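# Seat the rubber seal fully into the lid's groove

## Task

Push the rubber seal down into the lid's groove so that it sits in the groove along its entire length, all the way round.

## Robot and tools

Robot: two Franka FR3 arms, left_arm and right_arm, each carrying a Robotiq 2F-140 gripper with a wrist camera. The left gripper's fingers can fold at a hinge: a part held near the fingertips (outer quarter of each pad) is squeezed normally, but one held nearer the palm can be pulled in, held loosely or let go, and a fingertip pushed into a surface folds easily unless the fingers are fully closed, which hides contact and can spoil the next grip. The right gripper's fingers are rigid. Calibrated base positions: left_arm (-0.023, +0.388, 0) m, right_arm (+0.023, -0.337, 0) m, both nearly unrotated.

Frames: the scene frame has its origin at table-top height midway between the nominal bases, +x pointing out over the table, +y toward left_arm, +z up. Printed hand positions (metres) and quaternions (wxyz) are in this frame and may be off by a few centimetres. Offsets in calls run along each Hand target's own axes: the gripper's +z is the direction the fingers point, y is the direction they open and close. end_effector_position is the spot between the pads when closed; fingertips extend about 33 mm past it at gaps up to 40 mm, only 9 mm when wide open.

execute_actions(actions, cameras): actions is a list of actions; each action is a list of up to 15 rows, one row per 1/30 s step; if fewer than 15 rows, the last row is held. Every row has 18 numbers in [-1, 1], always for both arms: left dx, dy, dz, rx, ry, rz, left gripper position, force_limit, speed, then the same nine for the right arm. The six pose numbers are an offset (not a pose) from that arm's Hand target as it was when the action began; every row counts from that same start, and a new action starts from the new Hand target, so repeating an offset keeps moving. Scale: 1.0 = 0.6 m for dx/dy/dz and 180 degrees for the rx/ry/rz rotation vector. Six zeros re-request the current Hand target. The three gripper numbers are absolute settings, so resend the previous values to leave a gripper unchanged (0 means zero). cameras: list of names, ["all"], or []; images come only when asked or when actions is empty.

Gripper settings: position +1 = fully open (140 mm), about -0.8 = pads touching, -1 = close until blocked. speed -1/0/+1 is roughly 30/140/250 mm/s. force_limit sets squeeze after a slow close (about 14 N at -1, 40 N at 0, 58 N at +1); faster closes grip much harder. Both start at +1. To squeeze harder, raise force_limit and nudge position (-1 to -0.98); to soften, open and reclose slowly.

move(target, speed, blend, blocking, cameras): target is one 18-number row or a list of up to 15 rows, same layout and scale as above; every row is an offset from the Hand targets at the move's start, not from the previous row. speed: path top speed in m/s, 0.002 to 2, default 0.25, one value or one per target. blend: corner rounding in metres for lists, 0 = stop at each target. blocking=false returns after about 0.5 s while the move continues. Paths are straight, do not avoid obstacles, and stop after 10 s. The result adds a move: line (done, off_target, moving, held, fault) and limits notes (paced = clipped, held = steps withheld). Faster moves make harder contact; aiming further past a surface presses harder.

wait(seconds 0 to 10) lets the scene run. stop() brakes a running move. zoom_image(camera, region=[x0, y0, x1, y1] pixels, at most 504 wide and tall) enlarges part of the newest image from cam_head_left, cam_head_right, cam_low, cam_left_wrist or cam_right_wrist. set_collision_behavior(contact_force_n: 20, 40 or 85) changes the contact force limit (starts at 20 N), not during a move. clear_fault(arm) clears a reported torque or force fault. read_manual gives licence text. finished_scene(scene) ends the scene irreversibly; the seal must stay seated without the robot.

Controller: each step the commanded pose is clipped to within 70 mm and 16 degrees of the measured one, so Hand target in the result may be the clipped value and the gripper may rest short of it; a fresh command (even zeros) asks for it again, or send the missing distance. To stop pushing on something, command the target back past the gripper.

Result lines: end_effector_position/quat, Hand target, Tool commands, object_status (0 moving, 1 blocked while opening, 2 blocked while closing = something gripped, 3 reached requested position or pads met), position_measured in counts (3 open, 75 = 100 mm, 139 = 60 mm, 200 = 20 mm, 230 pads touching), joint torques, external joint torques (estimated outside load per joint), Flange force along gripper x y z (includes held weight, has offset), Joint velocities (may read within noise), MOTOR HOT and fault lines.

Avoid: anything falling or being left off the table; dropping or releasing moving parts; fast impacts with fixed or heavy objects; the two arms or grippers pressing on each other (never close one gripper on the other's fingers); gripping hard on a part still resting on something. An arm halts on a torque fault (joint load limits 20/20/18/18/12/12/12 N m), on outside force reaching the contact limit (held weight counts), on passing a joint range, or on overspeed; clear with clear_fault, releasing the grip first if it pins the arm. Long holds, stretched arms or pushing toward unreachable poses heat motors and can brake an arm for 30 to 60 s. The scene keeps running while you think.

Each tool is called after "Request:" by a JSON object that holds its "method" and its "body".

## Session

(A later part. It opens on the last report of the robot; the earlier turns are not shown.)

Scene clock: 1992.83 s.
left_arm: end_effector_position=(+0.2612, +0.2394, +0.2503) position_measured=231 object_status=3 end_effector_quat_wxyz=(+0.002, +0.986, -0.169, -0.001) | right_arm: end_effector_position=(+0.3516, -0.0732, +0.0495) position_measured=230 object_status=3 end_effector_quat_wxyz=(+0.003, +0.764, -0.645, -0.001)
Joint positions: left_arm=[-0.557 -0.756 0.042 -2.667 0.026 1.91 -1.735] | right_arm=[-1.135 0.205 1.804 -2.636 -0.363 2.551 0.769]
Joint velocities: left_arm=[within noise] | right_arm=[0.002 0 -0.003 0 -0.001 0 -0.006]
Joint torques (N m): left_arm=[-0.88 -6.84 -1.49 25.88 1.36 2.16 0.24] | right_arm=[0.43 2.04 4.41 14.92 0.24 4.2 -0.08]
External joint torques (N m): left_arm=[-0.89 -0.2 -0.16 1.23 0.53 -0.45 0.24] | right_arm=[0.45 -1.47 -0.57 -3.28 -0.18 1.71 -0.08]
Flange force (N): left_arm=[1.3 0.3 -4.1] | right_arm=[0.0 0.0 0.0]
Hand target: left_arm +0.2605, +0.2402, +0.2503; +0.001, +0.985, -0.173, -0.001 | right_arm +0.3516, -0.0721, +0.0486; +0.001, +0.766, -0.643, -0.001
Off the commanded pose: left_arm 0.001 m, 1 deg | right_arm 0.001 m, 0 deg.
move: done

Request:
{"method": "move", "body": {"target": [[0,0,0,0,0,0,-1,-1,-1, 0,0,-0.0273,0,0,0,-1,-1,-1],[0,0,0,0,0,0,-1,-1,-1, -0.1093,-0.2610,-0.0273,0,0,-0.3333,-1,-1,-1]], "speed": [0.05,0.25], "blend": [0.001,0], "cameras": ["cam_right_wrist"]}}

Request:
{"method": "zoom_image", "body": {"camera": "cam_right_wrist", "region": [290, 0, 500, 220]}}

Scene clock: 2029.73 s.
left_arm: end_effector_position=(+0.2612, +0.2394, +0.2503) position_measured=231 object_status=3 end_effector_quat_wxyz=(+0.002, +0.986, -0.169, -0.001) | right_arm: end_effector_position=(+0.4940, +0.0201, +0.0648) position_measured=230 object_status=3 end_effector_quat_wxyz=(-0.001, +0.984, -0.178, -0.002)
Joint positions: left_arm=[-0.557 -0.756 0.042 -2.667 0.026 1.91 -1.735] | right_arm=[-0.364 0.716 1.157 -2.004 -0.804 2.162 -0.052]
Joint velocities: left_arm=[within noise] | right_arm=[0 0 -0.001 0 0 -0.002 -0.007]
Joint torques (N m): left_arm=[-0.88 -6.85 -1.48 25.86 1.35 2.16 0.28] | right_arm=[-0.58 -28.82 20.8 17.39 0.22 2.44 -0.23]
External joint torques (N m): left_arm=[-0.87 -0.15 -0.11 1.1 0.52 -0.47 0.28] | right_arm=[-0.8 0.09 0.86 0.21 -0.41 -0.18 -0.22]
Flange force (N): left_arm=[1.3 0.1 -3.9] | right_arm=[0.1 3.0 -2.5]
Hand target: left_arm +0.2605, +0.2402, +0.2503; +0.001, +0.985, -0.173, -0.001 | right_arm +0.4945, +0.0195, +0.0647; +0.000, +0.985, -0.174, -0.001
Off the commanded pose: left_arm 0.001 m, 1 deg | right_arm 0.001 m, 0 deg.
move: done
camera_calibration:
cam_right_wrist: T_world_to_cam=[[-0.33372, -0.942581, -0.0131272, 0.196152], [-0.890317, 0.310578, 0.332982, 0.421257], [-0.309785, 0.12281, -0.942842, 0.354781], [0, 0, 0, 1]] pos_world=[0.550418, 0.0104856, 0.196806]
Images, in order (width x height): cam_right_wrist 672x504.

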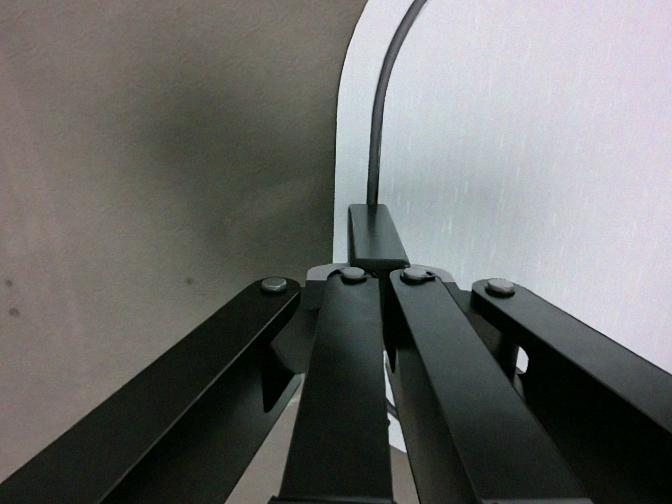

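Scaled by 2.291 from the camera's 672x504 image, which has a finer 960x720 frame.

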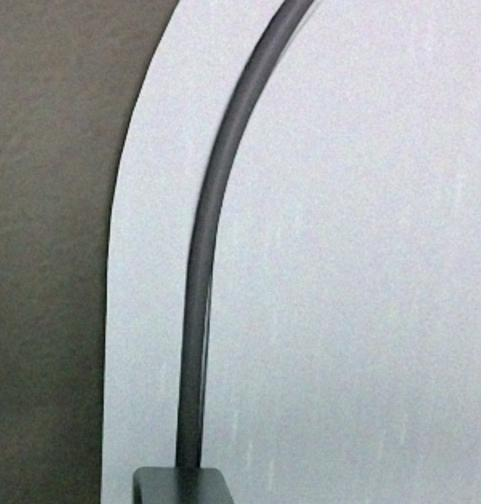

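Request:
{"method": "move", "body": {"target": [[0,0,0,0,0,0,-1,-1,-1, 0,0.0063,0.0103,0,0,0,-1,-1,-1],[0,0,0,0,0,0,-1,-1,-1, 0,0.0063,0.0292,0,0,0,-1,-1,-1],[0,0,0,0,0,0,-1,-1,-1, 0,0.0063,0.0113,0,0,0,-1,-1,-1],[0,0,0,0,0,0,-1,-1,-1, 0.0233,0.0063,0.0113,0,0,0,-1,-1,-1],[0,0,0,0,0,0,-1,-1,-1, 0.0233,0.0063,0.0292,0,0,0,-1,-1,-1],[0,0,0,0,0,0,-1,-1,-1, 0.0233,0.0063,0.0113,0,0,0,-1,-1,-1],[0,0,0,0,0,0,-1,-1,-1, 0.0467,0.0063,0.0113,0,0,0,-1,-1,-1],[0,0,0,0,0,0,-1,-1,-1, 0.0467,0.0063,0.0292,0,0,0,-1,-1,-1]], "speed": [0.1,0.012,0.04,0.05,0.012,0.04,0.05,0.012], "blend": [0.001,0,0.001,0.001,0,0.001,0.001,0]}}

Scene clock: 2068.00 s.
left_arm: end_effector_position=(+0.2612, +0.2394, +0.2503) position_measured=231 object_status=3 end_effector_quat_wxyz=(+0.002, +0.986, -0.169, -0.001) | right_arm: end_effector_position=(+0.5189, +0.0061, +0.0509) position_measured=230 object_status=3 end_effector_quat_wxyz=(+0.001, +0.984, -0.175, -0.001)
Joint positions: left_arm=[-0.557 -0.756 0.042 -2.667 0.026 1.91 -1.735] | right_arm=[-0.352 0.76 1.111 -1.955 -0.835 2.156 -0.09]
Joint torques (N m): left_arm=[-0.9 -6.82 -1.5 25.87 1.36 2.16 0.25] | right_arm=[0.27 -27.86 17.6 15.82 -0.49 3.98 0.02]
External joint torques (N m): left_arm=[-0.88 -0.16 -0.11 1.12 0.53 -0.47 0.24] | right_arm=[0.42 3.43 -2.74 -1.06 -1.11 1.38 0.02]
Flange force (N): left_arm=[1.2 0.2 -3.9] | right_arm=[2.6 -5.0 14.0]
Hand target: left_arm +0.2605, +0.2402, +0.2503; +0.001, +0.985, -0.173, -0.001 | right_arm +0.5195, +0.0064, +0.0471; +0.000, +0.985, -0.174, -0.001
Off the commanded pose: left_arm 0.001 m, 1 deg | right_arm 0.004 m, 0 deg.
move: off_target (right_arm)

Request:
{"method": "move", "body": {"target": [[0,0,0,0,0,0,-1,-1,-1, 0,0,-0.0190,0,0,0,-1,-1,-1],[0,0,0,0,0,0,-1,-1,-1, 0.0233,0.0005,-0.0190,0,0,0,-1,-1,-1],[0,0,0,0,0,0,-1,-1,-1, 0.0233,0.0005,0,0,0,0,-1,-1,-1],[0,0,0,0,0,0,-1,-1,-1, 0.0233,0.0005,-0.0190,0,0,0,-1,-1,-1],[0,0,0,0,0,0,-1,-1,-1, 0.0488,0.0015,-0.0190,0,0,0.0833,-1,-1,-1],[0,0,0,0,0,0,-1,-1,-1, 0.0488,0.0015,-0.0115,0,0,0.0833,-1,-1,-1],[0,0,0,0,0,0,-1,-1,-1, 0.0480,0.0042,0,0,0,0.0833,-1,-1,-1]], "speed": [0.04,0.05,0.012,0.04,0.15,0.02,0.008], "blend": [0.001,0.001,0,0.001,0.001,0.0005,0]}}

Scene clock: 2095.40 s.
left_arm: end_effector_position=(+0.2612, +0.2394, +0.2503) position_measured=231 object_status=3 end_effector_quat_wxyz=(+0.002, +0.986, -0.169, -0.001) | right_arm: end_effector_position=(+0.5479, -0.0053, +0.0511) position_measured=230 object_status=3 end_effector_quat_wxyz=(-0.001, +0.954, -0.300, +0.000)
Joint positions: left_arm=[-0.557 -0.756 0.042 -2.667 0.026 1.91 -1.735] | right_arm=[-0.31 0.74 1.031 -1.897 -0.777 2.173 0.081]
Joint velocities: left_arm=[within noise] | right_arm=[0.002 -0.004 -0.001 -0.002 0.001 0.001 0.004]
Joint torques (N m): left_arm=[-0.92 -6.81 -1.49 25.88 1.35 2.17 0.27] | right_arm=[0.21 -32.25 17.8 15.01 0.32 3.05 0.26]
External joint torques (N m): left_arm=[-0.91 -0.22 -0.1 1.19 0.52 -0.46 0.27] | right_arm=[0.07 1.6 -1.63 -2.62 -0.31 0.45 0.26]
Flange force (N): left_arm=[1.2 0.1 -4.1] | right_arm=[-2.8 5.3 6.7]
Hand target: left_arm +0.2605, +0.2402, +0.2503; +0.001, +0.985, -0.173, -0.001 | right_arm +0.5457, -0.0058, +0.0470; +0.000, +0.954, -0.301, -0.001
Off the commanded pose: left_arm 0.001 m, 1 deg | right_arm 0.005 m, 0 deg.
move: off_target (right_arm)

Request:
{"method": "move", "body": {"target": [[0,0,0,0,0,0,-1,-1,-1, 0.002,-0.001,-0.0150,0,0,0,-1,-1,-1],[0,0,0,0,0,0,-1,-1,-1, -0.0100,0.0050,-0.0250,0,0,0.0833,-1,-1,-1]], "speed": [0.03,0.15], "blend": [0.001,0], "cameras": ["cam_right_wrist"]}}

Request:
{"method": "zoom_image", "body": {"camera": "cam_right_wrist", "region": [280, 0, 490, 220]}}

Scene clock: 2104.13 s.
left_arm: end_effector_position=(+0.2612, +0.2394, +0.2503) position_measured=231 object_status=3 end_effector_quat_wxyz=(+0.002, +0.986, -0.169, -0.001) | right_arm: end_effector_position=(+0.5401, -0.0057, +0.0623) position_measured=230 object_status=3 end_effector_quat_wxyz=(+0.001, +0.908, -0.420, +0.000)
Joint positions: left_arm=[-0.557 -0.756 0.042 -2.667 0.026 1.91 -1.735] | right_arm=[-0.282 0.658 0.991 -1.925 -0.684 2.199 0.299]
Joint velocities: left_arm=[within noise] | right_arm=[-0.001 0 0 0.001 0 0 0.005]
Joint torques (N m): left_arm=[-0.86 -6.82 -1.48 25.85 1.36 2.16 0.23] | right_arm=[-0.21 -34.35 17.43 18.03 0.76 2.8 0.17]
External joint torques (N m): left_arm=[-0.84 -0.15 -0.09 1.17 0.53 -0.45 0.23] | right_arm=[-0.24 -1.1 0.27 -0.8 0.15 0.22 0.17]
Flange force (N): left_arm=[1.4 0.1 -4.0] | right_arm=[-0.8 7.4 -1.9]
Hand target: left_arm +0.2605, +0.2402, +0.2503; +0.001, +0.985, -0.173, -0.001 | right_arm +0.5391, -0.0049, +0.0620; +0.000, +0.906, -0.423, -0.001
Off the commanded pose: left_arm 0.001 m, 1 deg | right_arm 0.001 m, 0 deg.
move: done
camera_calibration:
cam_right_wrist: T_world_to_cam=[[-0.7514, -0.659767, -0.0102868, 0.414223], [-0.625466, 0.707195, 0.329648, 0.33067], [-0.210216, 0.254131, -0.944048, 0.316892], [0, 0, 0, 1]] pos_world=[0.584686, -0.0410897, 0.194417]
Images, in order (width x height): cam_right_wrist 672x504.

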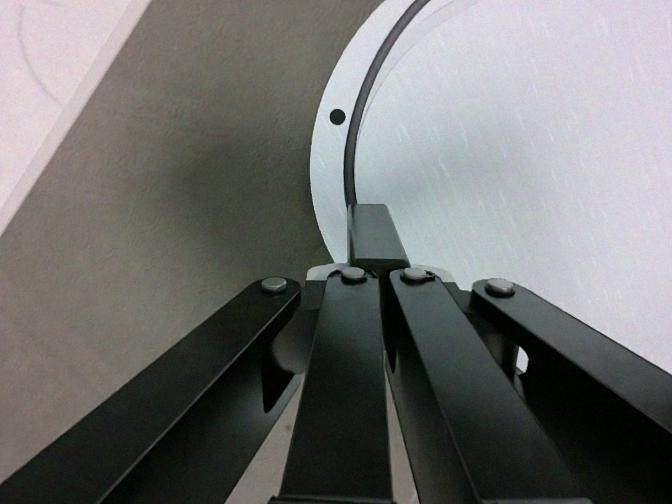

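Scaled by 2.291 from the camera's 672x504 image, which has a finer 960x720 frame.

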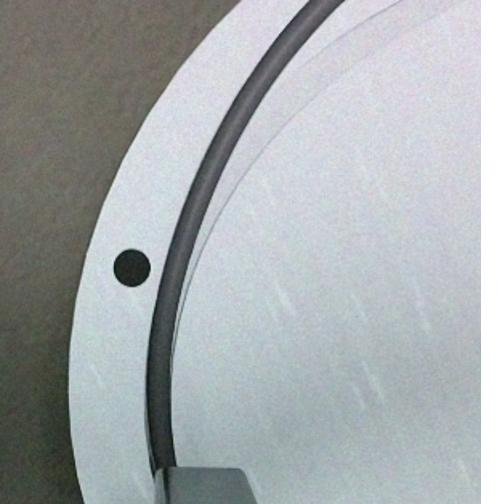

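Request:
{"method": "move", "body": {"target": [0,0,0,0,0,0,-1,-1,-1, 0.0510,0.2970,0.0017,0,0,-0.1667,-1,-1,-1], "speed": 0.15, "cameras": ["cam_right_wrist"]}}

Request:
{"method": "zoom_image", "body": {"camera": "cam_right_wrist", "region": [230, 0, 440, 220]}}

Scene clock: 2128.10 s.
left_arm: end_effector_position=(+0.2612, +0.2394, +0.2503) position_measured=231 object_status=3 end_effector_quat_wxyz=(+0.002, +0.986, -0.169, -0.001) | right_arm: end_effector_position=(+0.4230, -0.1419, +0.0617) position_measured=230 object_status=3 end_effector_quat_wxyz=(-0.001, +0.984, -0.178, -0.001)
Joint positions: left_arm=[-0.557 -0.756 0.042 -2.667 0.026 1.91 -1.735] | right_arm=[-1.139 0.587 1.583 -2.515 -0.839 2.307 -0.167]
Joint velocities: left_arm=[within noise] | right_arm=[0.001 0 0 0 -0.001 0 -0.005]
Joint torques (N m): left_arm=[-0.87 -6.85 -1.51 25.88 1.35 2.16 0.26] | right_arm=[-0.94 -8.6 15.94 15.2 0.16 2.45 -0.15]
External joint torques (N m): left_arm=[-0.85 -0.25 -0.13 1.26 0.52 -0.45 0.26] | right_arm=[-0.89 0.48 1.09 -0.8 -0.41 -0.16 -0.15]
Flange force (N): left_arm=[1.2 0.2 -4.2] | right_arm=[-5.6 9.8 -8.1]
Hand target: left_arm +0.2605, +0.2402, +0.2503; +0.001, +0.985, -0.173, -0.001 | right_arm +0.4222, -0.1428, +0.0612; +0.000, +0.985, -0.174, -0.001
Off the commanded pose: left_arm 0.001 m, 1 deg | right_arm 0.001 m, 0 deg.
move: done
camera_calibration:
cam_right_wrist: T_world_to_cam=[[-0.334431, -0.942315, -0.0140812, 0.020124], [-0.89057, 0.311108, 0.331809, 0.409673], [-0.308288, 0.123508, -0.943241, 0.34918], [0, 0, 0, 1]] pos_world=[0.479221, -0.151616, 0.193711]
Images, in order (width x height): cam_right_wrist 672x504.

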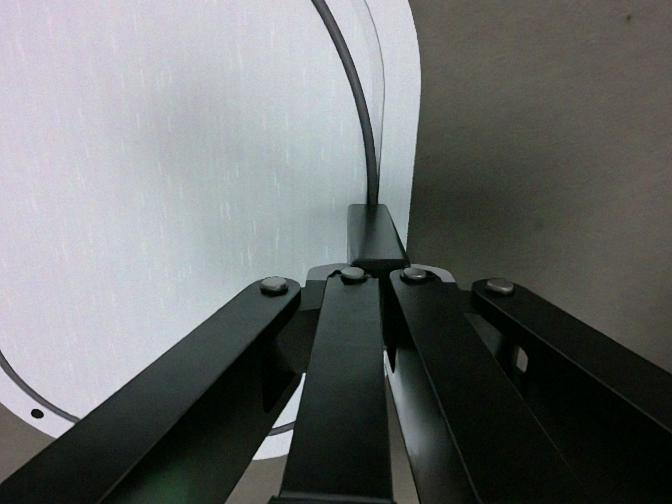

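Scaled by 2.291 from the camera's 672x504 image, which has a finer 960x720 frame.

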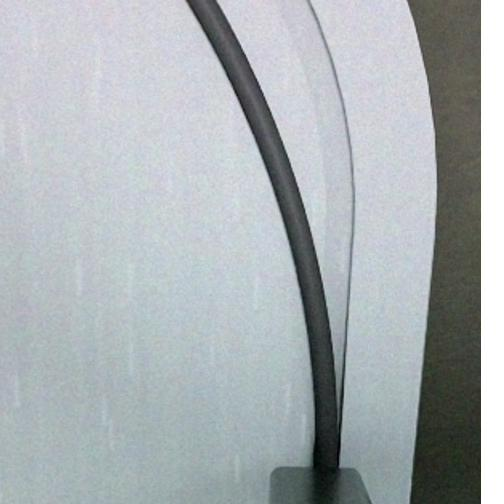

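Request:
{"method": "move", "body": {"target": [0,0,0,0,0,0,-1,-1,-1, 0.1585,-0.0443,-0.0047,0,0,-0.2222,-0.45,-1,-1], "speed": 0.2, "cameras": ["cam_right_wrist"]}}

Request:
{"method": "zoom_image", "body": {"camera": "cam_right_wrist", "region": [230, 0, 470, 240]}}

Scene clock: 2172.03 s.
left_arm: end_effector_position=(+0.2612, +0.2394, +0.2503) position_measured=231 object_status=3 end_effector_quat_wxyz=(+0.002, +0.986, -0.169, -0.001) | right_arm: end_effector_position=(+0.5202, -0.1503, +0.0636) position_measured=186 object_status=3 end_effector_quat_wxyz=(-0.001, +0.986, +0.169, -0.002)
Joint positions: left_arm=[-0.557 -0.756 0.042 -2.667 0.026 1.91 -1.735] | right_arm=[-0.933 0.893 1.426 -2.197 -1.046 2.048 -0.872]
Joint velocities: left_arm=[within noise] | right_arm=[0.001 0 0 0 0 -0.001 -0.004]
Joint torques (N m): left_arm=[-0.87 -6.81 -1.48 25.88 1.36 2.16 0.27] | right_arm=[-0.26 -21.82 24.88 13.32 0.41 2.49 -0.24]
External joint torques (N m): left_arm=[-0.92 -0.14 -0.18 1.16 0.53 -0.46 0.27] | right_arm=[-0.3 0 1.02 0.06 -0.32 -0.17 -0.24]
Flange force (N): left_arm=[1.4 0.3 -4.0] | right_arm=[-2.3 1.2 -2.8]
Hand target: left_arm +0.2605, +0.2402, +0.2503; +0.001, +0.985, -0.173, -0.001 | right_arm +0.5206, -0.1504, +0.0638; -0.001, +0.985, +0.173, -0.001
Off the commanded pose: left_arm 0.001 m, 1 deg | right_arm 0.000 m, 0 deg.
move: done
camera_calibration:
cam_right_wrist: T_world_to_cam=[[0.349627, -0.936762, -0.0154354, -0.310132], [-0.882034, -0.334666, 0.331685, 0.396706], [-0.315876, -0.102351, -0.943264, 0.352054], [0, 0, 0, 1]] pos_world=[0.569544, -0.121723, 0.195712]
Images, in order (width x height): cam_right_wrist 672x504.

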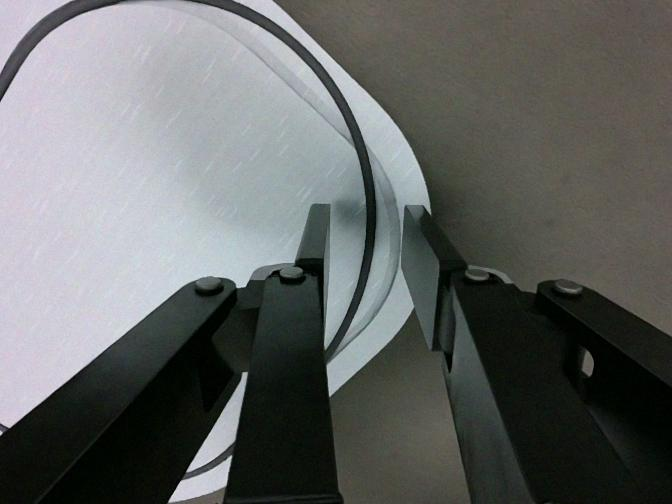

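Scaled by 2.100 from the camera's 672x504 image, which has a finer 960x720 frame.

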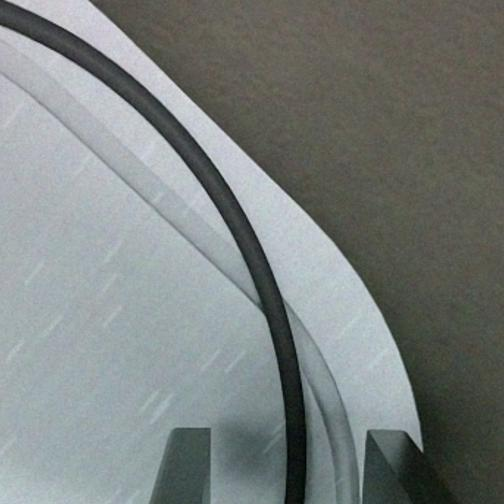

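Request:
{"method": "move", "body": {"target": [[0,0,0,0,0,0,-1,-1,-1, 0,0.0053,0.0120,0,0,0,-0.45,-1,-1],[0,0,0,0,0,0,-1,-1,-1, 0,0.0053,0.0217,0,0,0,-0.45,-1,-1],[0,0,0,0,0,0,-1,-1,-1, 0,0.0053,0.0217,0,0,0,-1,-1,-1],[0,0,0,0,0,0,-1,-1,-1, 0,0.0053,0.0192,0,0,0,-1,-1,-1],[0,0,0,0,0,0,-1,-1,-1, 0,0.0200,0.0192,0,0,0,-1,-1,-1]], "speed": [0.03,0.015,0.01,0.01,0.012], "blend": [0.001,0,0,0,0], "cameras": ["cam_right_wrist"]}}

Request:
{"method": "zoom_image", "body": {"camera": "cam_right_wrist", "region": [240, 10, 460, 230]}}

Scene clock: 2202.10 s.
left_arm: end_effector_position=(+0.2612, +0.2394, +0.2503) position_measured=231 object_status=3 end_effector_quat_wxyz=(+0.002, +0.986, -0.169, -0.001) | right_arm: end_effector_position=(+0.5248, -0.1609, +0.0524) position_measured=225 object_status=2 end_effector_quat_wxyz=(-0.001, +0.985, +0.171, -0.001)
Joint positions: left_arm=[-0.557 -0.756 0.042 -2.667 0.026 1.91 -1.735] | right_arm=[-0.936 0.901 1.397 -2.197 -1.067 2.064 -0.886]
Joint velocities: left_arm=[within noise] | right_arm=[0 -0.001 -0.002 0 -0.001 -0.001 -0.005]
Joint torques (N m): left_arm=[-0.91 -6.84 -1.49 25.85 1.36 2.17 0.3] | right_arm=[-1.07 -22.75 24.96 12.63 0.45 2.71 -0.13]
External joint torques (N m): left_arm=[-0.98 -0.14 -0.19 1.08 0.52 -0.47 0.3] | right_arm=[-1.07 -0.28 1.07 -0.3 -0.27 0.05 -0.13]
Flange force (N): left_arm=[1.2 0.3 -3.8] | right_arm=[-6.3 2.3 -3.8]
Hand target: left_arm +0.2605, +0.2402, +0.2503; +0.001, +0.985, -0.173, -0.001 | right_arm +0.5247, -0.1616, +0.0522; -0.001, +0.985, +0.173, -0.001
Off the commanded pose: left_arm 0.001 m, 1 deg | right_arm 0.001 m, 0 deg.
move: done
camera_calibration:
cam_right_wrist: T_world_to_cam=[[0.351715, -0.936005, -0.0138569, -0.322971], [-0.881666, -0.336198, 0.331113, 0.400513], [-0.314582, -0.10424, -0.943489, 0.340866], [0, 0, 0, 1]] pos_world=[0.573943, -0.132119, 0.184513]
Images, in order (width x height): cam_right_wrist 672x504.

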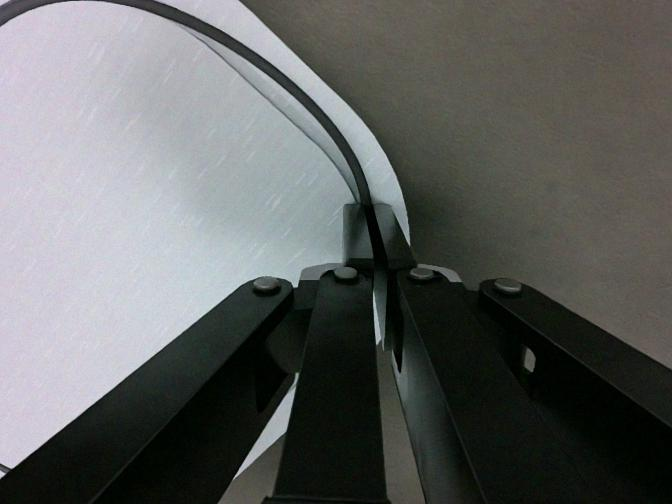

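Scaled by 2.291 from the camera's 672x504 image, which has a finer 960x720 frame.

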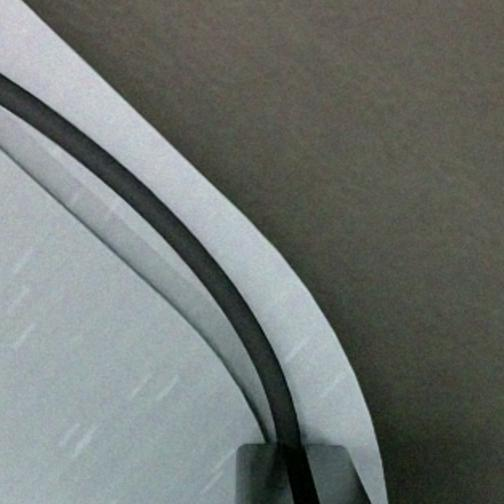

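Request:
{"method": "move", "body": {"target": [[0,0,0,0,0,0,-1,-1,-1, 0,-0.0018,0,0,0,-0.0278,-1,-1,-1],[0,0,0,0,0,0,-1,-1,-1, 0,-0.0018,0.0040,0,0,-0.0278,-1,-1,-1]], "speed": [0.02,0.006], "cameras": ["cam_right_wrist"]}}

Request:
{"method": "zoom_image", "body": {"camera": "cam_right_wrist", "region": [300, 80, 430, 230]}}

Scene clock: 2214.03 s.
left_arm: end_effector_position=(+0.2612, +0.2394, +0.2503) position_measured=231 object_status=3 end_effector_quat_wxyz=(+0.002, +0.986, -0.169, -0.001) | right_arm: end_effector_position=(+0.5242, -0.1608, +0.0511) position_measured=225 object_status=2 end_effector_quat_wxyz=(-0.001, +0.977, +0.213, -0.002)
Joint positions: left_arm=[-0.557 -0.756 0.042 -2.667 0.026 1.91 -1.735] | right_arm=[-0.935 0.904 1.395 -2.197 -1.069 2.063 -0.971]
Joint torques (N m): left_arm=[-0.9 -6.86 -1.5 25.87 1.36 2.16 0.27] | right_arm=[-0.11 -22.32 23.26 12.35 0.01 2.98 -0.2]
External joint torques (N m): left_arm=[-0.9 -0.3 -0.15 1.24 0.53 -0.45 0.27] | right_arm=[-0.07 0.18 -0.63 -0.49 -0.72 0.32 -0.2]
Flange force (N): left_arm=[1.0 0.2 -4.2] | right_arm=[-1.1 0.4 3.2]
Hand target: left_arm +0.2605, +0.2402, +0.2503; +0.001, +0.985, -0.173, -0.001 | right_arm +0.5243, -0.1606, +0.0498; -0.001, +0.976, +0.216, -0.001
Off the commanded pose: left_arm 0.001 m, 1 deg | right_arm 0.001 m, 0 deg.
move: done
camera_calibration:
cam_right_wrist: T_world_to_cam=[[0.430642, -0.902412, -0.0141215, -0.358642], [-0.849103, -0.410406, 0.332552, 0.371347], [-0.305894, -0.13122, -0.942979, 0.330617], [0, 0, 0, 1]] pos_world=[0.570892, -0.127856, 0.183208]
Images, in order (width x height): cam_right_wrist 672x504.

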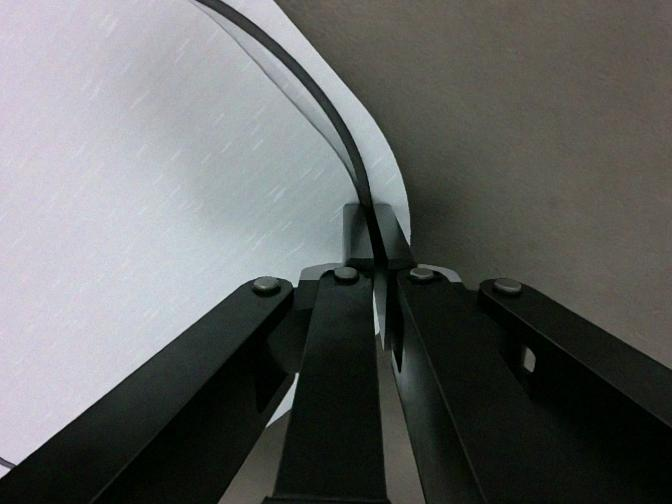

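Scaled by 3.360 from the camera's 672x504 image, which has a finer 960x720 frame.

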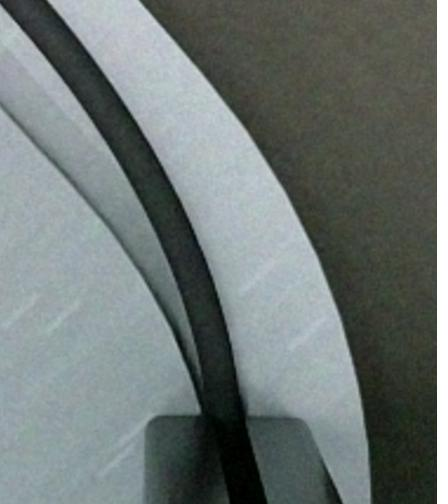

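Request:
{"method": "move", "body": {"target": [[0,0,0,0,0,0,-1,-1,-1, 0,0,0.0022,0,0,0,-1,-1,-1]], "speed": [0.006], "cameras": ["cam_right_wrist"]}}

Request:
{"method": "zoom_image", "body": {"camera": "cam_right_wrist", "region": [320, 120, 420, 230]}}

Scene clock: 2222.33 s.
left_arm: end_effector_position=(+0.2612, +0.2394, +0.2503) position_measured=231 object_status=3 end_effector_quat_wxyz=(+0.002, +0.986, -0.169, -0.001) | right_arm: end_effector_position=(+0.5242, -0.1607, +0.0509) position_measured=225 object_status=2 end_effector_quat_wxyz=(+0.000, +0.977, +0.213, -0.002)
Joint positions: left_arm=[-0.557 -0.756 0.042 -2.667 0.026 1.91 -1.735] | right_arm=[-0.934 0.904 1.394 -2.197 -1.07 2.063 -0.971]
Joint torques (N m): left_arm=[-0.92 -6.83 -1.49 25.84 1.35 2.17 0.24] | right_arm=[0.36 -21.44 21.72 11.8 -0.24 3.38 -0.11]
External joint torques (N m): left_arm=[-0.96 -0.17 -0.18 1.17 0.51 -0.45 0.24] | right_arm=[0.33 1.12 -2.26 -1.05 -0.97 0.71 -0.11]
Flange force (N): left_arm=[1.3 0.4 -4.0] | right_arm=[1.3 -0.3 9.7]
Hand target: left_arm +0.2605, +0.2402, +0.2503; +0.001, +0.985, -0.173, -0.001 | right_arm +0.5243, -0.1606, +0.0485; -0.001, +0.976, +0.216, -0.001
Off the commanded pose: left_arm 0.001 m, 1 deg | right_arm 0.002 m, 0 deg.
move: done
camera_calibration:
cam_right_wrist: T_world_to_cam=[[0.432182, -0.901691, -0.0131204, -0.359297], [-0.848611, -0.411576, 0.332361, 0.371057], [-0.305087, -0.132506, -0.943061, 0.329827], [0, 0, 0, 1]] pos_world=[0.570791, -0.127553, 0.183008]
Images, in order (width x height): cam_right_wrist 672x504.

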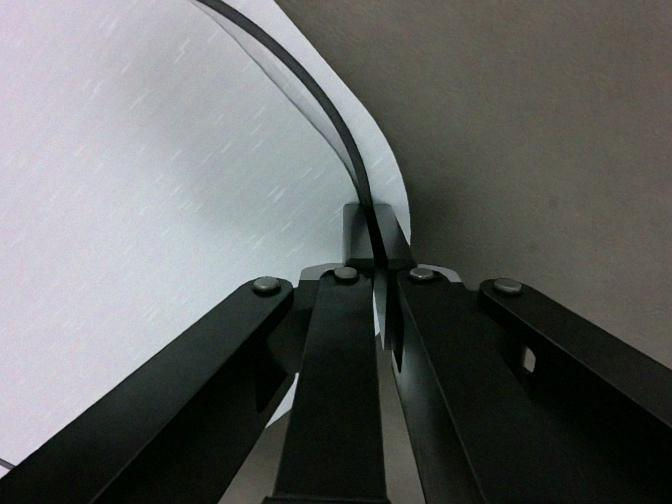

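Scaled by 4.582 from the camera's 672x504 image, which has a finer 960x720 frame.

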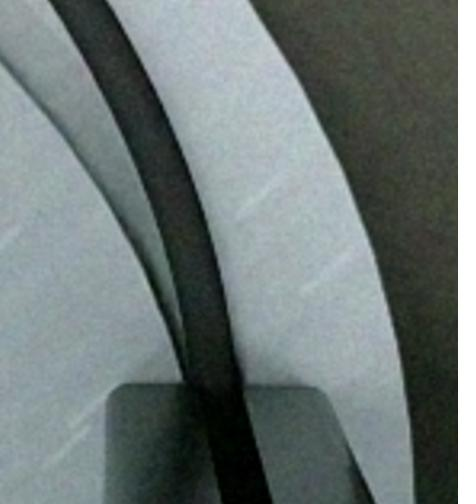

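Request:
{"method": "move", "body": {"target": [[0,0,0,0,0,0,-1,-1,-1, 0,0,-0.0062,0,0,0,-1,-1,-1],[0,0,0,0,0,0,-1,-1,-1, 0,0.0050,-0.0062,0,0,-0.0389,-1,-1,-1],[0,0,0,0,0,0,-1,-1,-1, 0,0.0050,0.0005,0,0,-0.0389,-1,-1,-1]], "speed": [0.01,0.03,0.006], "cameras": ["cam_right_wrist"]}}

Request:
{"method": "zoom_image", "body": {"camera": "cam_right_wrist", "region": [320, 120, 420, 230]}}

Scene clock: 2244.40 s.
left_arm: end_effector_position=(+0.2612, +0.2394, +0.2503) position_measured=231 object_status=3 end_effector_quat_wxyz=(+0.002, +0.986, -0.169, -0.001) | right_arm: end_effector_position=(+0.5241, -0.1627, +0.0500) position_measured=225 object_status=2 end_effector_quat_wxyz=(-0.001, +0.962, +0.273, -0.002)
Joint positions: left_arm=[-0.557 -0.756 0.042 -2.667 0.026 1.91 -1.735] | right_arm=[-0.94 0.917 1.398 -2.197 -1.08 2.054 -1.093]
Joint torques (N m): left_arm=[-0.89 -6.85 -1.45 25.82 1.36 2.17 0.25] | right_arm=[0.11 -21.81 22.04 12.45 -0.39 3.36 -0.2]
External joint torques (N m): left_arm=[-0.95 -0.14 -0.16 1.04 0.53 -0.46 0.25] | right_arm=[0.05 0.82 -2.22 -0.13 -1.14 0.69 -0.2]
Flange force (N): left_arm=[1.2 0.3 -3.7] | right_arm=[3.1 1.0 9.0]
Hand target: left_arm +0.2605, +0.2402, +0.2503; +0.001, +0.985, -0.173, -0.001 | right_arm +0.5256, -0.1633, +0.0482; -0.001, +0.961, +0.275, -0.001
Off the commanded pose: left_arm 0.001 m, 1 deg | right_arm 0.002 m, 0 deg.
move: done
camera_calibration:
cam_right_wrist: T_world_to_cam=[[0.539074, -0.84212, -0.0152416, -0.407222], [-0.791279, -0.512563, 0.333402, 0.323949], [-0.288577, -0.167668, -0.942662, 0.314235], [0, 0, 0, 1]] pos_world=[0.566538, -0.124199, 0.182005]
Images, in order (width x height): cam_right_wrist 672x504.

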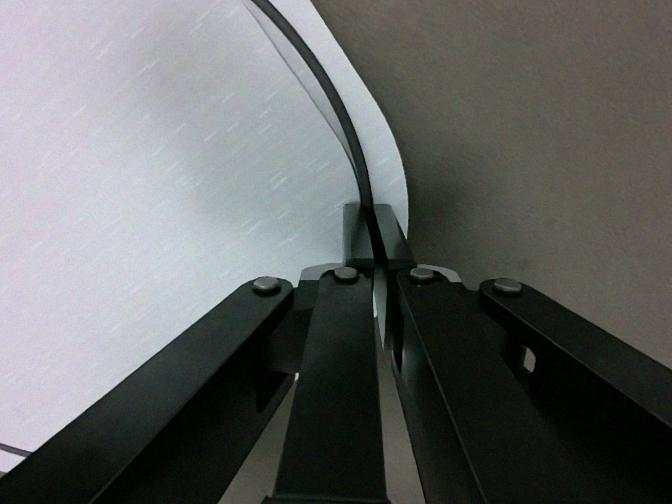

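Scaled by 4.582 from the camera's 672x504 image, which has a finer 960x720 frame.

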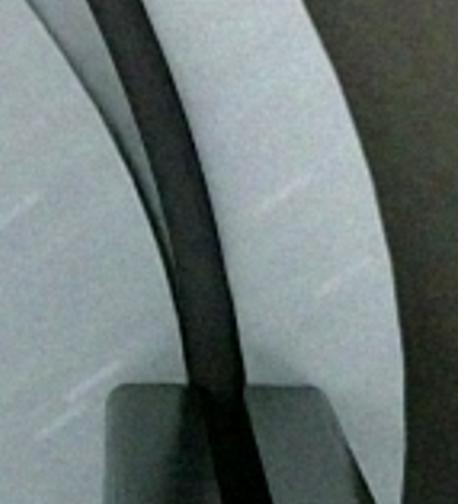

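Request:
{"method": "move", "body": {"target": [[0,0,0,0,0,0,-1,-1,-1, -0.0008,-0.0011,-0.0025,0,0,0,-1,-1,-1],[0,0,0,0,0,0,-1,-1,-1, -0.0008,-0.0011,-0.0025,0,0,0,-0.71,-1,-1],[0,0,0,0,0,0,-1,-1,-1, -0.0008,-0.0011,-0.0067,0,0,0,-0.71,-1,-1],[0,0,0,0,0,0,-1,-1,-1, -0.0008,-0.0011,-0.0067,0,0,0,-1,-1,-1]], "speed": [0.006,0.006,0.006,0.006], "cameras": ["cam_right_wrist"]}}

Request:
{"method": "zoom_image", "body": {"camera": "cam_right_wrist", "region": [280, 60, 440, 230]}}

Scene clock: 2261.43 s.
left_arm: end_effector_position=(+0.2612, +0.2394, +0.2503) position_measured=231 object_status=3 end_effector_quat_wxyz=(+0.002, +0.986, -0.169, -0.001) | right_arm: end_effector_position=(+0.5251, -0.1618, +0.0522) position_measured=225 object_status=2 end_effector_quat_wxyz=(-0.002, +0.962, +0.274, +0.000)
Joint positions: left_arm=[-0.557 -0.756 0.042 -2.667 0.026 1.91 -1.735] | right_arm=[-0.943 0.917 1.404 -2.197 -1.08 2.054 -1.094]
Joint torques (N m): left_arm=[-0.83 -6.88 -1.46 25.88 1.36 2.16 0.28] | right_arm=[-1.04 -23.04 25.33 12.35 0.54 2.51 -0.24]
External joint torques (N m): left_arm=[-0.81 -0.21 -0.07 1.17 0.53 -0.46 0.28] | right_arm=[-1.04 -0.58 1.1 -0.3 -0.21 -0.17 -0.24]
Flange force (N): left_arm=[1.2 0.0 -4.0] | right_arm=[-6.5 1.0 -4.6]
Hand target: left_arm +0.2605, +0.2402, +0.2503; +0.001, +0.985, -0.173, -0.001 | right_arm +0.5249, -0.1630, +0.0522; -0.001, +0.961, +0.275, -0.001
Off the commanded pose: left_arm 0.001 m, 1 deg | right_arm 0.001 m, 0 deg.
move: done
camera_calibration:
cam_right_wrist: T_world_to_cam=[[0.540773, -0.841027, -0.0154631, -0.407675], [-0.791497, -0.514977, 0.329137, 0.324389], [-0.284776, -0.165749, -0.944156, 0.315089], [0, 0, 0, 1]] pos_world=[0.566942, -0.123587, 0.184421]
Images, in order (width x height): cam_right_wrist 672x504.

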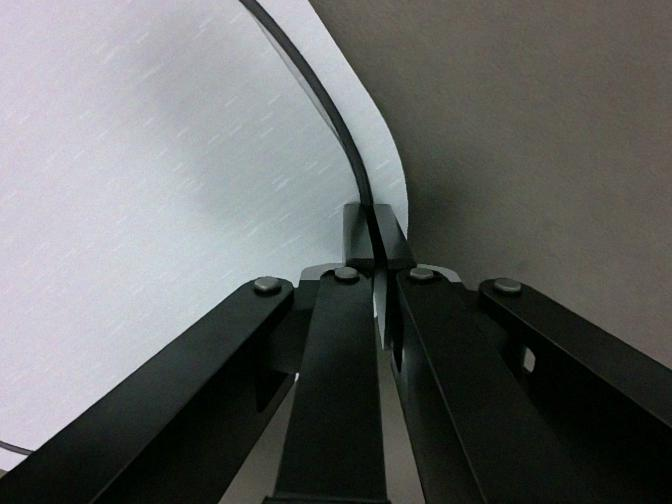

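Scaled by 2.965 from the camera's 672x504 image, which has a finer 960x720 frame.

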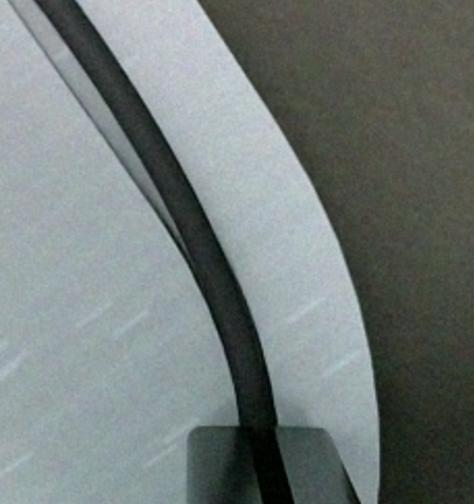

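Request:
{"method": "move", "body": {"target": [[0,0,0,0,0,0,-1,-1,-1, 0,-0.0010,0,0,0,0.0278,-1,-1,-1],[0,0,0,0,0,0,-1,-1,-1, 0,-0.0010,0.0067,0,0,0.0278,-1,-1,-1]], "speed": [0.02,0.006], "cameras": ["cam_right_wrist"]}}

Request:
{"method": "zoom_image", "body": {"camera": "cam_right_wrist", "region": [300, 90, 430, 230]}}

Scene clock: 2301.60 s.
left_arm: end_effector_position=(+0.2612, +0.2394, +0.2503) position_measured=231 object_status=3 end_effector_quat_wxyz=(+0.002, +0.986, -0.169, -0.001) | right_arm: end_effector_position=(+0.5248, -0.1622, +0.0500) position_measured=225 object_status=2 end_effector_quat_wxyz=(-0.001, +0.972, +0.235, -0.001)
Joint positions: left_arm=[-0.557 -0.756 0.042 -2.667 0.026 1.91 -1.735] | right_arm=[-0.938 0.911 1.395 -2.197 -1.076 2.061 -1.015]
Joint torques (N m): left_arm=[-0.93 -6.87 -1.53 25.89 1.36 2.16 0.27] | right_arm=[-0.23 -22.51 22.55 11.75 0.24 3.07 0.31]
External joint torques (N m): left_arm=[-0.9 -0.2 -0.12 1.18 0.53 -0.46 0.27] | right_arm=[-0.11 0.06 -1.42 -1 -0.49 0.42 0.31]
Flange force (N): left_arm=[1.2 0.2 -4.1] | right_arm=[-2.1 -0.7 5.2]
Hand target: left_arm +0.2605, +0.2402, +0.2503; +0.001, +0.985, -0.173, -0.001 | right_arm +0.5245, -0.1625, +0.0482; -0.001, +0.972, +0.233, -0.001
Off the commanded pose: left_arm 0.001 m, 1 deg | right_arm 0.002 m, 0 deg.
move: done
camera_calibration:
cam_right_wrist: T_world_to_cam=[[0.471126, -0.881948, -0.0144076, -0.378029], [-0.829957, -0.448766, 0.331332, 0.355484], [-0.298683, -0.144141, -0.943404, 0.32366], [0, 0, 0, 1]] pos_world=[0.569808, -0.12722, 0.182113]
Images, in order (width x height): cam_right_wrist 672x504.

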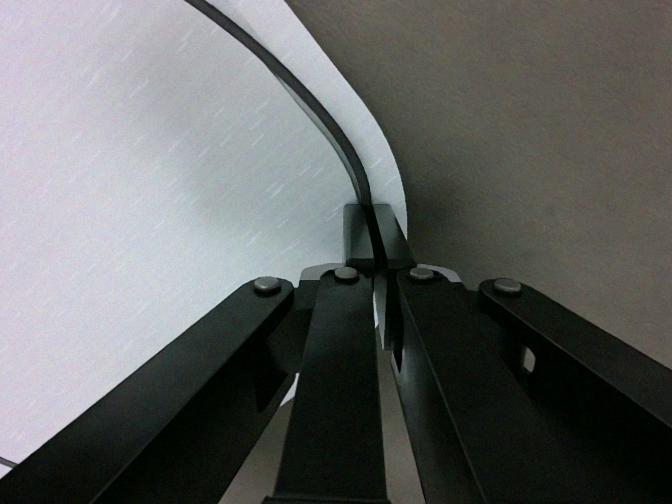

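Scaled by 3.600 from the camera's 672x504 image, which has a finer 960x720 frame.

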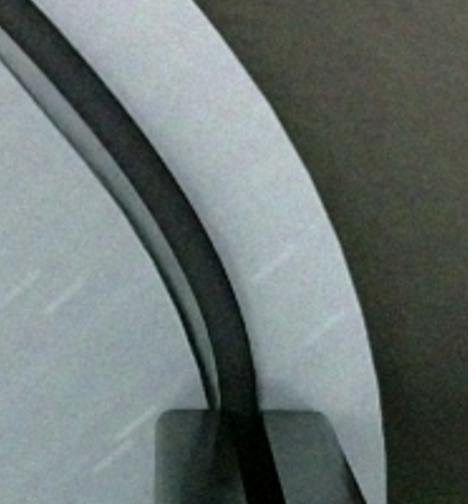

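Request:
{"method": "move", "body": {"target": [[0,0,0,0,0,0,-1,-1,-1, 0.0002,0,0.0018,0,0,0,-1,-1,-1],[0,0,0,0,0,0,-1,-1,-1, 0.0002,0,-0.0025,0,0,0,-1,-1,-1],[0,0,0,0,0,0,-1,-1,-1, 0.0002,0,-0.0025,0,0,0,-0.71,-1,-1],[0,0,0,0,0,0,-1,-1,-1, 0.0002,0,-0.0067,0,0,0,-0.71,-1,-1],[0,0,0,0,0,0,-1,-1,-1, 0.0002,0,-0.0067,0,0,0,-1,-1,-1]], "speed": [0.006,0.006,0.006,0.006,0.006], "cameras": ["cam_right_wrist"]}}

Request:
{"method": "zoom_image", "body": {"camera": "cam_right_wrist", "region": [280, 60, 440, 230]}}

Scene clock: 2316.00 s.
left_arm: end_effector_position=(+0.2612, +0.2394, +0.2503) position_measured=231 object_status=3 end_effector_quat_wxyz=(+0.002, +0.986, -0.169, -0.001) | right_arm: end_effector_position=(+0.5256, -0.1616, +0.0523) position_measured=225 object_status=2 end_effector_quat_wxyz=(-0.001, +0.972, +0.235, +0.001)
Joint positions: left_arm=[-0.557 -0.756 0.042 -2.667 0.026 1.91 -1.735] | right_arm=[-0.94 0.91 1.4 -2.197 -1.076 2.06 -1.014]
Joint torques (N m): left_arm=[-0.91 -6.81 -1.44 25.9 1.35 2.16 0.28] | right_arm=[-1.02 -23.02 25.2 12.41 0.83 2.49 0.11]
External joint torques (N m): left_arm=[-0.88 -0.04 -0.04 1.09 0.52 -0.48 0.28] | right_arm=[-1.16 -0.48 1.06 -0.28 0.09 -0.18 0.11]
Flange force (N): left_arm=[1.7 0.0 -3.8] | right_arm=[-6.7 1.1 -4.9]
Hand target: left_arm +0.2605, +0.2402, +0.2503; +0.001, +0.985, -0.173, -0.001 | right_arm +0.5246, -0.1625, +0.0522; -0.001, +0.972, +0.233, -0.001
Off the commanded pose: left_arm 0.001 m, 1 deg | right_arm 0.001 m, 0 deg.
move: done
camera_calibration:
cam_right_wrist: T_world_to_cam=[[0.470966, -0.882048, -0.0135146, -0.37783], [-0.831231, -0.448858, 0.327998, 0.356546], [-0.295376, -0.143242, -0.944582, 0.32467], [0, 0, 0, 1]] pos_world=[0.570217, -0.126719, 0.184625]
Images, in order (width x height): cam_right_wrist 672x504.

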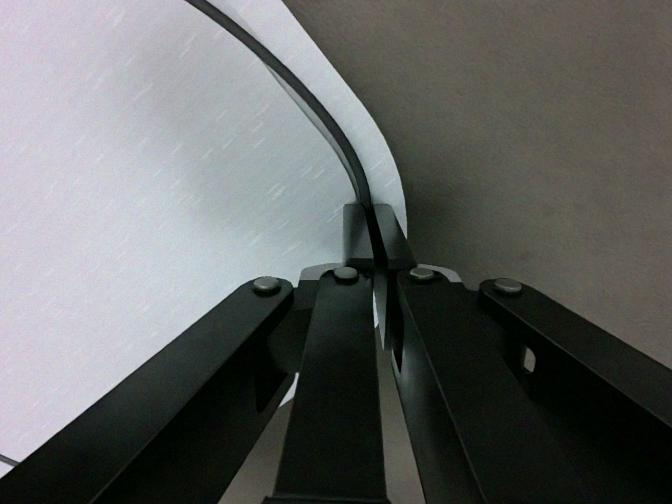

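Scaled by 2.965 from the camera's 672x504 image, which has a finer 960x720 frame.

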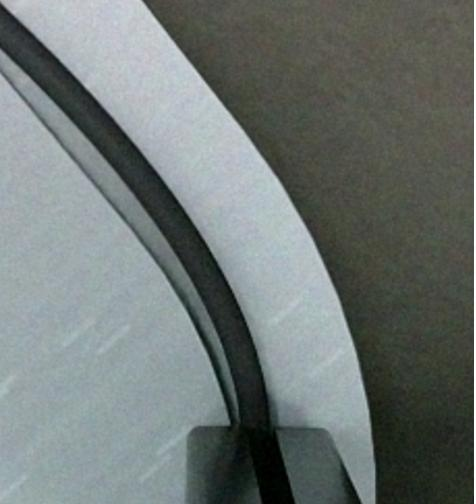

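Request:
{"method": "move", "body": {"target": [[0,0,0,0,0,0,-1,-1,-1, 0,-0.0017,0,0,0,0,-1,-1,-1],[0,0,0,0,0,0,-1,-1,-1, 0,-0.0017,0.0073,0,0,0,-1,-1,-1],[0,0,0,0,0,0,-1,-1,-1, 0,-0.0017,0.0042,0,0,0,-1,-1,-1],[0,0,0,0,0,0,-1,-1,-1, 0,-0.0017,0.0042,0,0,0,-0.71,-1,-1],[0,0,0,0,0,0,-1,-1,-1, 0,-0.0017,0,0,0,0,-0.71,-1,-1],[0,0,0,0,0,0,-1,-1,-1, 0,-0.0017,0,0,0,0,-1,-1,-1]], "speed": [0.01,0.006,0.006,0.006,0.006,0.006], "cameras": ["cam_right_wrist"]}}

Request:
{"method": "zoom_image", "body": {"camera": "cam_right_wrist", "region": [280, 60, 440, 230]}}

Scene clock: 2330.07 s.
left_arm: end_effector_position=(+0.2612, +0.2394, +0.2503) position_measured=231 object_status=3 end_effector_quat_wxyz=(+0.002, +0.986, -0.169, -0.001) | right_arm: end_effector_position=(+0.5257, -0.1612, +0.0526) position_measured=230 object_status=3 end_effector_quat_wxyz=(-0.001, +0.972, +0.234, +0.001)
Joint positions: left_arm=[-0.557 -0.756 0.042 -2.667 0.026 1.91 -1.735] | right_arm=[-0.94 0.909 1.401 -2.197 -1.076 2.06 -1.013]
Joint torques (N m): left_arm=[-0.9 -6.82 -1.47 25.9 1.35 2.16 0.24] | right_arm=[-0.4 -22.67 24.95 12.02 0.83 2.52 0.14]
External joint torques (N m): left_arm=[-0.93 -0.11 -0.16 1.14 0.52 -0.47 0.24] | right_arm=[-0.44 -0.18 0.85 -0.75 0.1 -0.16 0.14]
Flange force (N): left_arm=[1.5 0.4 -3.9] | right_arm=[-5.4 -0.1 -3.1]
Hand target: left_arm +0.2605, +0.2402, +0.2503; +0.001, +0.985, -0.173, -0.001 | right_arm +0.5242, -0.1616, +0.0522; -0.001, +0.972, +0.233, -0.001
Off the commanded pose: left_arm 0.001 m, 1 deg | right_arm 0.002 m, 0 deg.
move: done
camera_calibration:
cam_right_wrist: T_world_to_cam=[[0.470338, -0.882393, -0.0128636, -0.377283], [-0.831802, -0.448146, 0.327522, 0.357132], [-0.294768, -0.143346, -0.944756, 0.324685], [0, 0, 0, 1]] pos_world=[0.57022, -0.126322, 0.184926]
Images, in order (width x height): cam_right_wrist 672x504.

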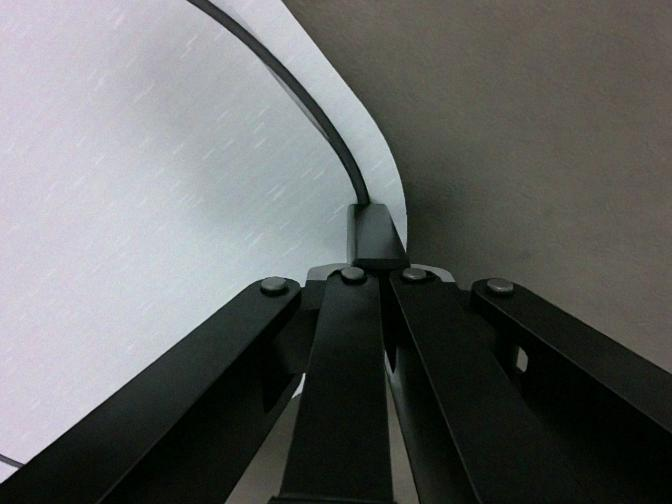

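Scaled by 2.965 from the camera's 672x504 image, which has a finer 960x720 frame.

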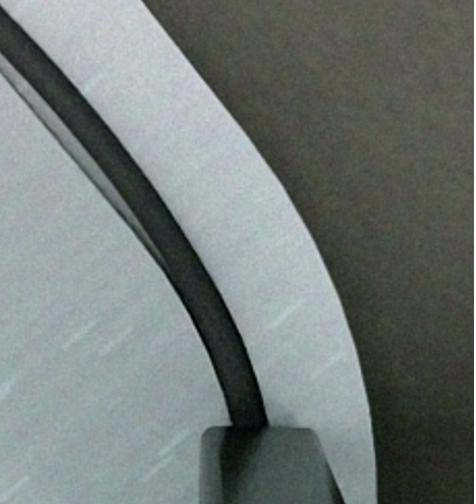

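Request:
{"method": "move", "body": {"target": [[0,0,0,0,0,0,-1,-1,-1, 0,-0.0028,-0.0030,0,0,0,-1,-1,-1],[0,0,0,0,0,0,-1,-1,-1, 0,-0.0028,0.0080,0,0,0,-1,-1,-1],[0,0,0,0,0,0,-1,-1,-1, 0,-0.0028,-0.0100,0,0,0,-1,-1,-1],[0,0,0,0,0,0,-1,-1,-1, -0.1373,-0.1051,-0.0163,0,0,0.2611,-1,-1,-1]], "speed": [0.02,0.008,0.03,0.2], "blend": [0.0005,0,0.001,0], "cameras": ["cam_right_wrist"]}}

Request:
{"method": "zoom_image", "body": {"camera": "cam_right_wrist", "region": [230, 0, 440, 220]}}

Scene clock: 2351.10 s.
left_arm: end_effector_position=(+0.2612, +0.2394, +0.2503) position_measured=231 object_status=3 end_effector_quat_wxyz=(+0.002, +0.986, -0.169, -0.001) | right_arm: end_effector_position=(+0.4228, -0.1429, +0.0625) position_measured=230 object_status=3 end_effector_quat_wxyz=(+0.001, +0.985, -0.170, -0.001)
Joint positions: left_arm=[-0.557 -0.756 0.042 -2.667 0.026 1.91 -1.735] | right_arm=[-1.148 0.535 1.591 -2.521 -0.786 2.336 -0.218]
Joint velocities: left_arm=[within noise] | right_arm=[-0.002 -0.001 -0.001 -0.001 0.002 0.001 0.006]
Joint torques (N m): left_arm=[-0.89 -6.85 -1.49 25.88 1.35 2.16 0.24] | right_arm=[-0.94 -8.58 14.79 15.73 0.72 2.86 0.21]
External joint torques (N m): left_arm=[-0.91 -0.11 -0.15 1.1 0.51 -0.47 0.24] | right_arm=[-0.9 -0.59 1.08 -0.96 0.17 0.24 0.21]
Flange force (N): left_arm=[1.4 0.3 -3.9] | right_arm=[-7.8 9.3 -7.5]
Hand target: left_arm +0.2605, +0.2402, +0.2503; +0.001, +0.985, -0.173, -0.001 | right_arm +0.4222, -0.1427, +0.0623; +0.000, +0.985, -0.174, -0.001
Off the commanded pose: left_arm 0.001 m, 1 deg | right_arm 0.001 m, 0 deg.
move: done
camera_calibration:
cam_right_wrist: T_world_to_cam=[[-0.319282, -0.947599, -0.0107518, 0.0117605], [-0.895493, 0.297974, 0.33061, 0.409884], [-0.310082, 0.115186, -0.943706, 0.349684], [0, 0, 0, 1]] pos_world=[0.479234, -0.151269, 0.194614]
Images, in order (width x height): cam_right_wrist 672x504.

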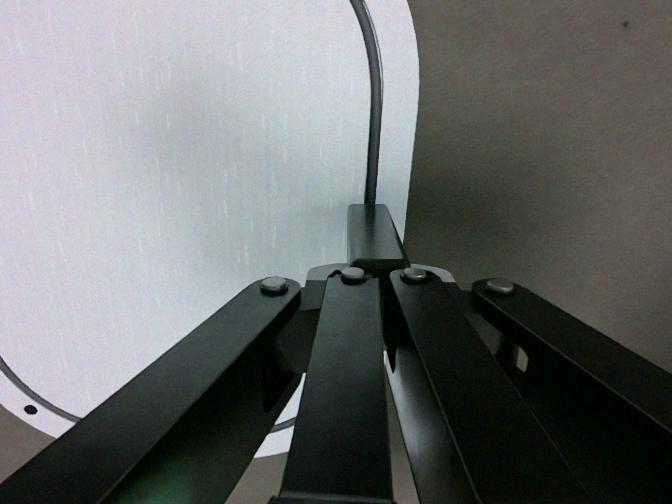

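Scaled by 2.291 from the camera's 672x504 image, which has a finer 960x720 frame.

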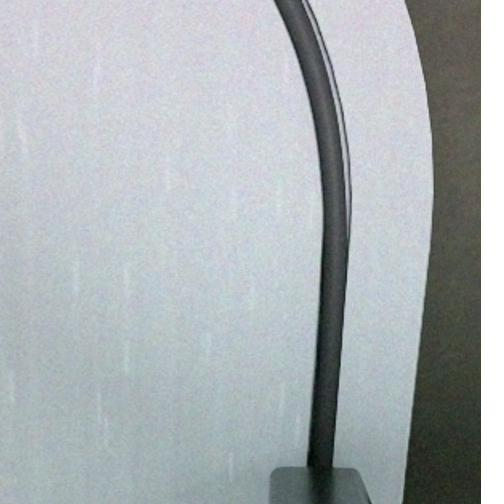

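Request:
{"method": "move", "body": {"target": [[0,0,0,0,0,0,-1,-1,-1, 0.0083,0.0052,0.0080,0,0,0,-1,-1,-1],[0,0,0,0,0,0,-1,-1,-1, 0.0083,0.0052,0.0233,0,0,0,-1,-1,-1],[0,0,0,0,0,0,-1,-1,-1, 0.0083,0.0052,0.0080,0,0,0,-1,-1,-1],[0,0,0,0,0,0,-1,-1,-1, 0.0317,0.0060,0.0080,0,0,0.0080,-1,-1,-1],[0,0,0,0,0,0,-1,-1,-1, 0.0317,0.0060,0.0233,0,0,0.0080,-1,-1,-1],[0,0,0,0,0,0,-1,-1,-1, 0.0317,0.0060,0.0080,0,0,0.0080,-1,-1,-1],[0,0,0,0,0,0,-1,-1,-1, 0.0550,0.0067,0.0080,0,0,0.0080,-1,-1,-1],[0,0,0,0,0,0,-1,-1,-1, 0.0550,0.0067,0.0233,0,0,0.0080,-1,-1,-1]], "speed": [0.1,0.01,0.04,0.05,0.01,0.04,0.05,0.01], "blend": [0.001,0,0.001,0.001,0,0.001,0.001,0]}}

Scene clock: 2371.60 s.
left_arm: end_effector_position=(+0.2612, +0.2394, +0.2503) position_measured=231 object_status=3 end_effector_quat_wxyz=(+0.002, +0.986, -0.169, -0.001) | right_arm: end_effector_position=(+0.4514, -0.1571, +0.0502) position_measured=230 object_status=3 end_effector_quat_wxyz=(+0.001, +0.982, -0.187, -0.002)
Joint positions: left_arm=[-0.557 -0.756 0.042 -2.667 0.026 1.91 -1.735] | right_arm=[-1.05 0.543 1.446 -2.455 -0.801 2.347 -0.233]
Joint torques (N m): left_arm=[-0.88 -6.86 -1.52 25.91 1.36 2.15 0.26] | right_arm=[-0.01 -11.53 10.58 13.79 -0.53 3.9 0]
External joint torques (N m): left_arm=[-0.87 -0.18 -0.12 1.18 0.53 -0.47 0.26] | right_arm=[-0.02 0.74 -3.84 -2.45 -1.07 1.3 0]
Flange force (N): left_arm=[1.3 0.2 -4.1] | right_arm=[4.1 -4.0 23.6]
Hand target: left_arm +0.2605, +0.2402, +0.2503; +0.001, +0.985, -0.173, -0.001 | right_arm +0.4518, -0.1578, +0.0482; +0.000, +0.982, -0.186, -0.001
Off the commanded pose: left_arm 0.001 m, 1 deg | right_arm 0.002 m, 0 deg.
move: done


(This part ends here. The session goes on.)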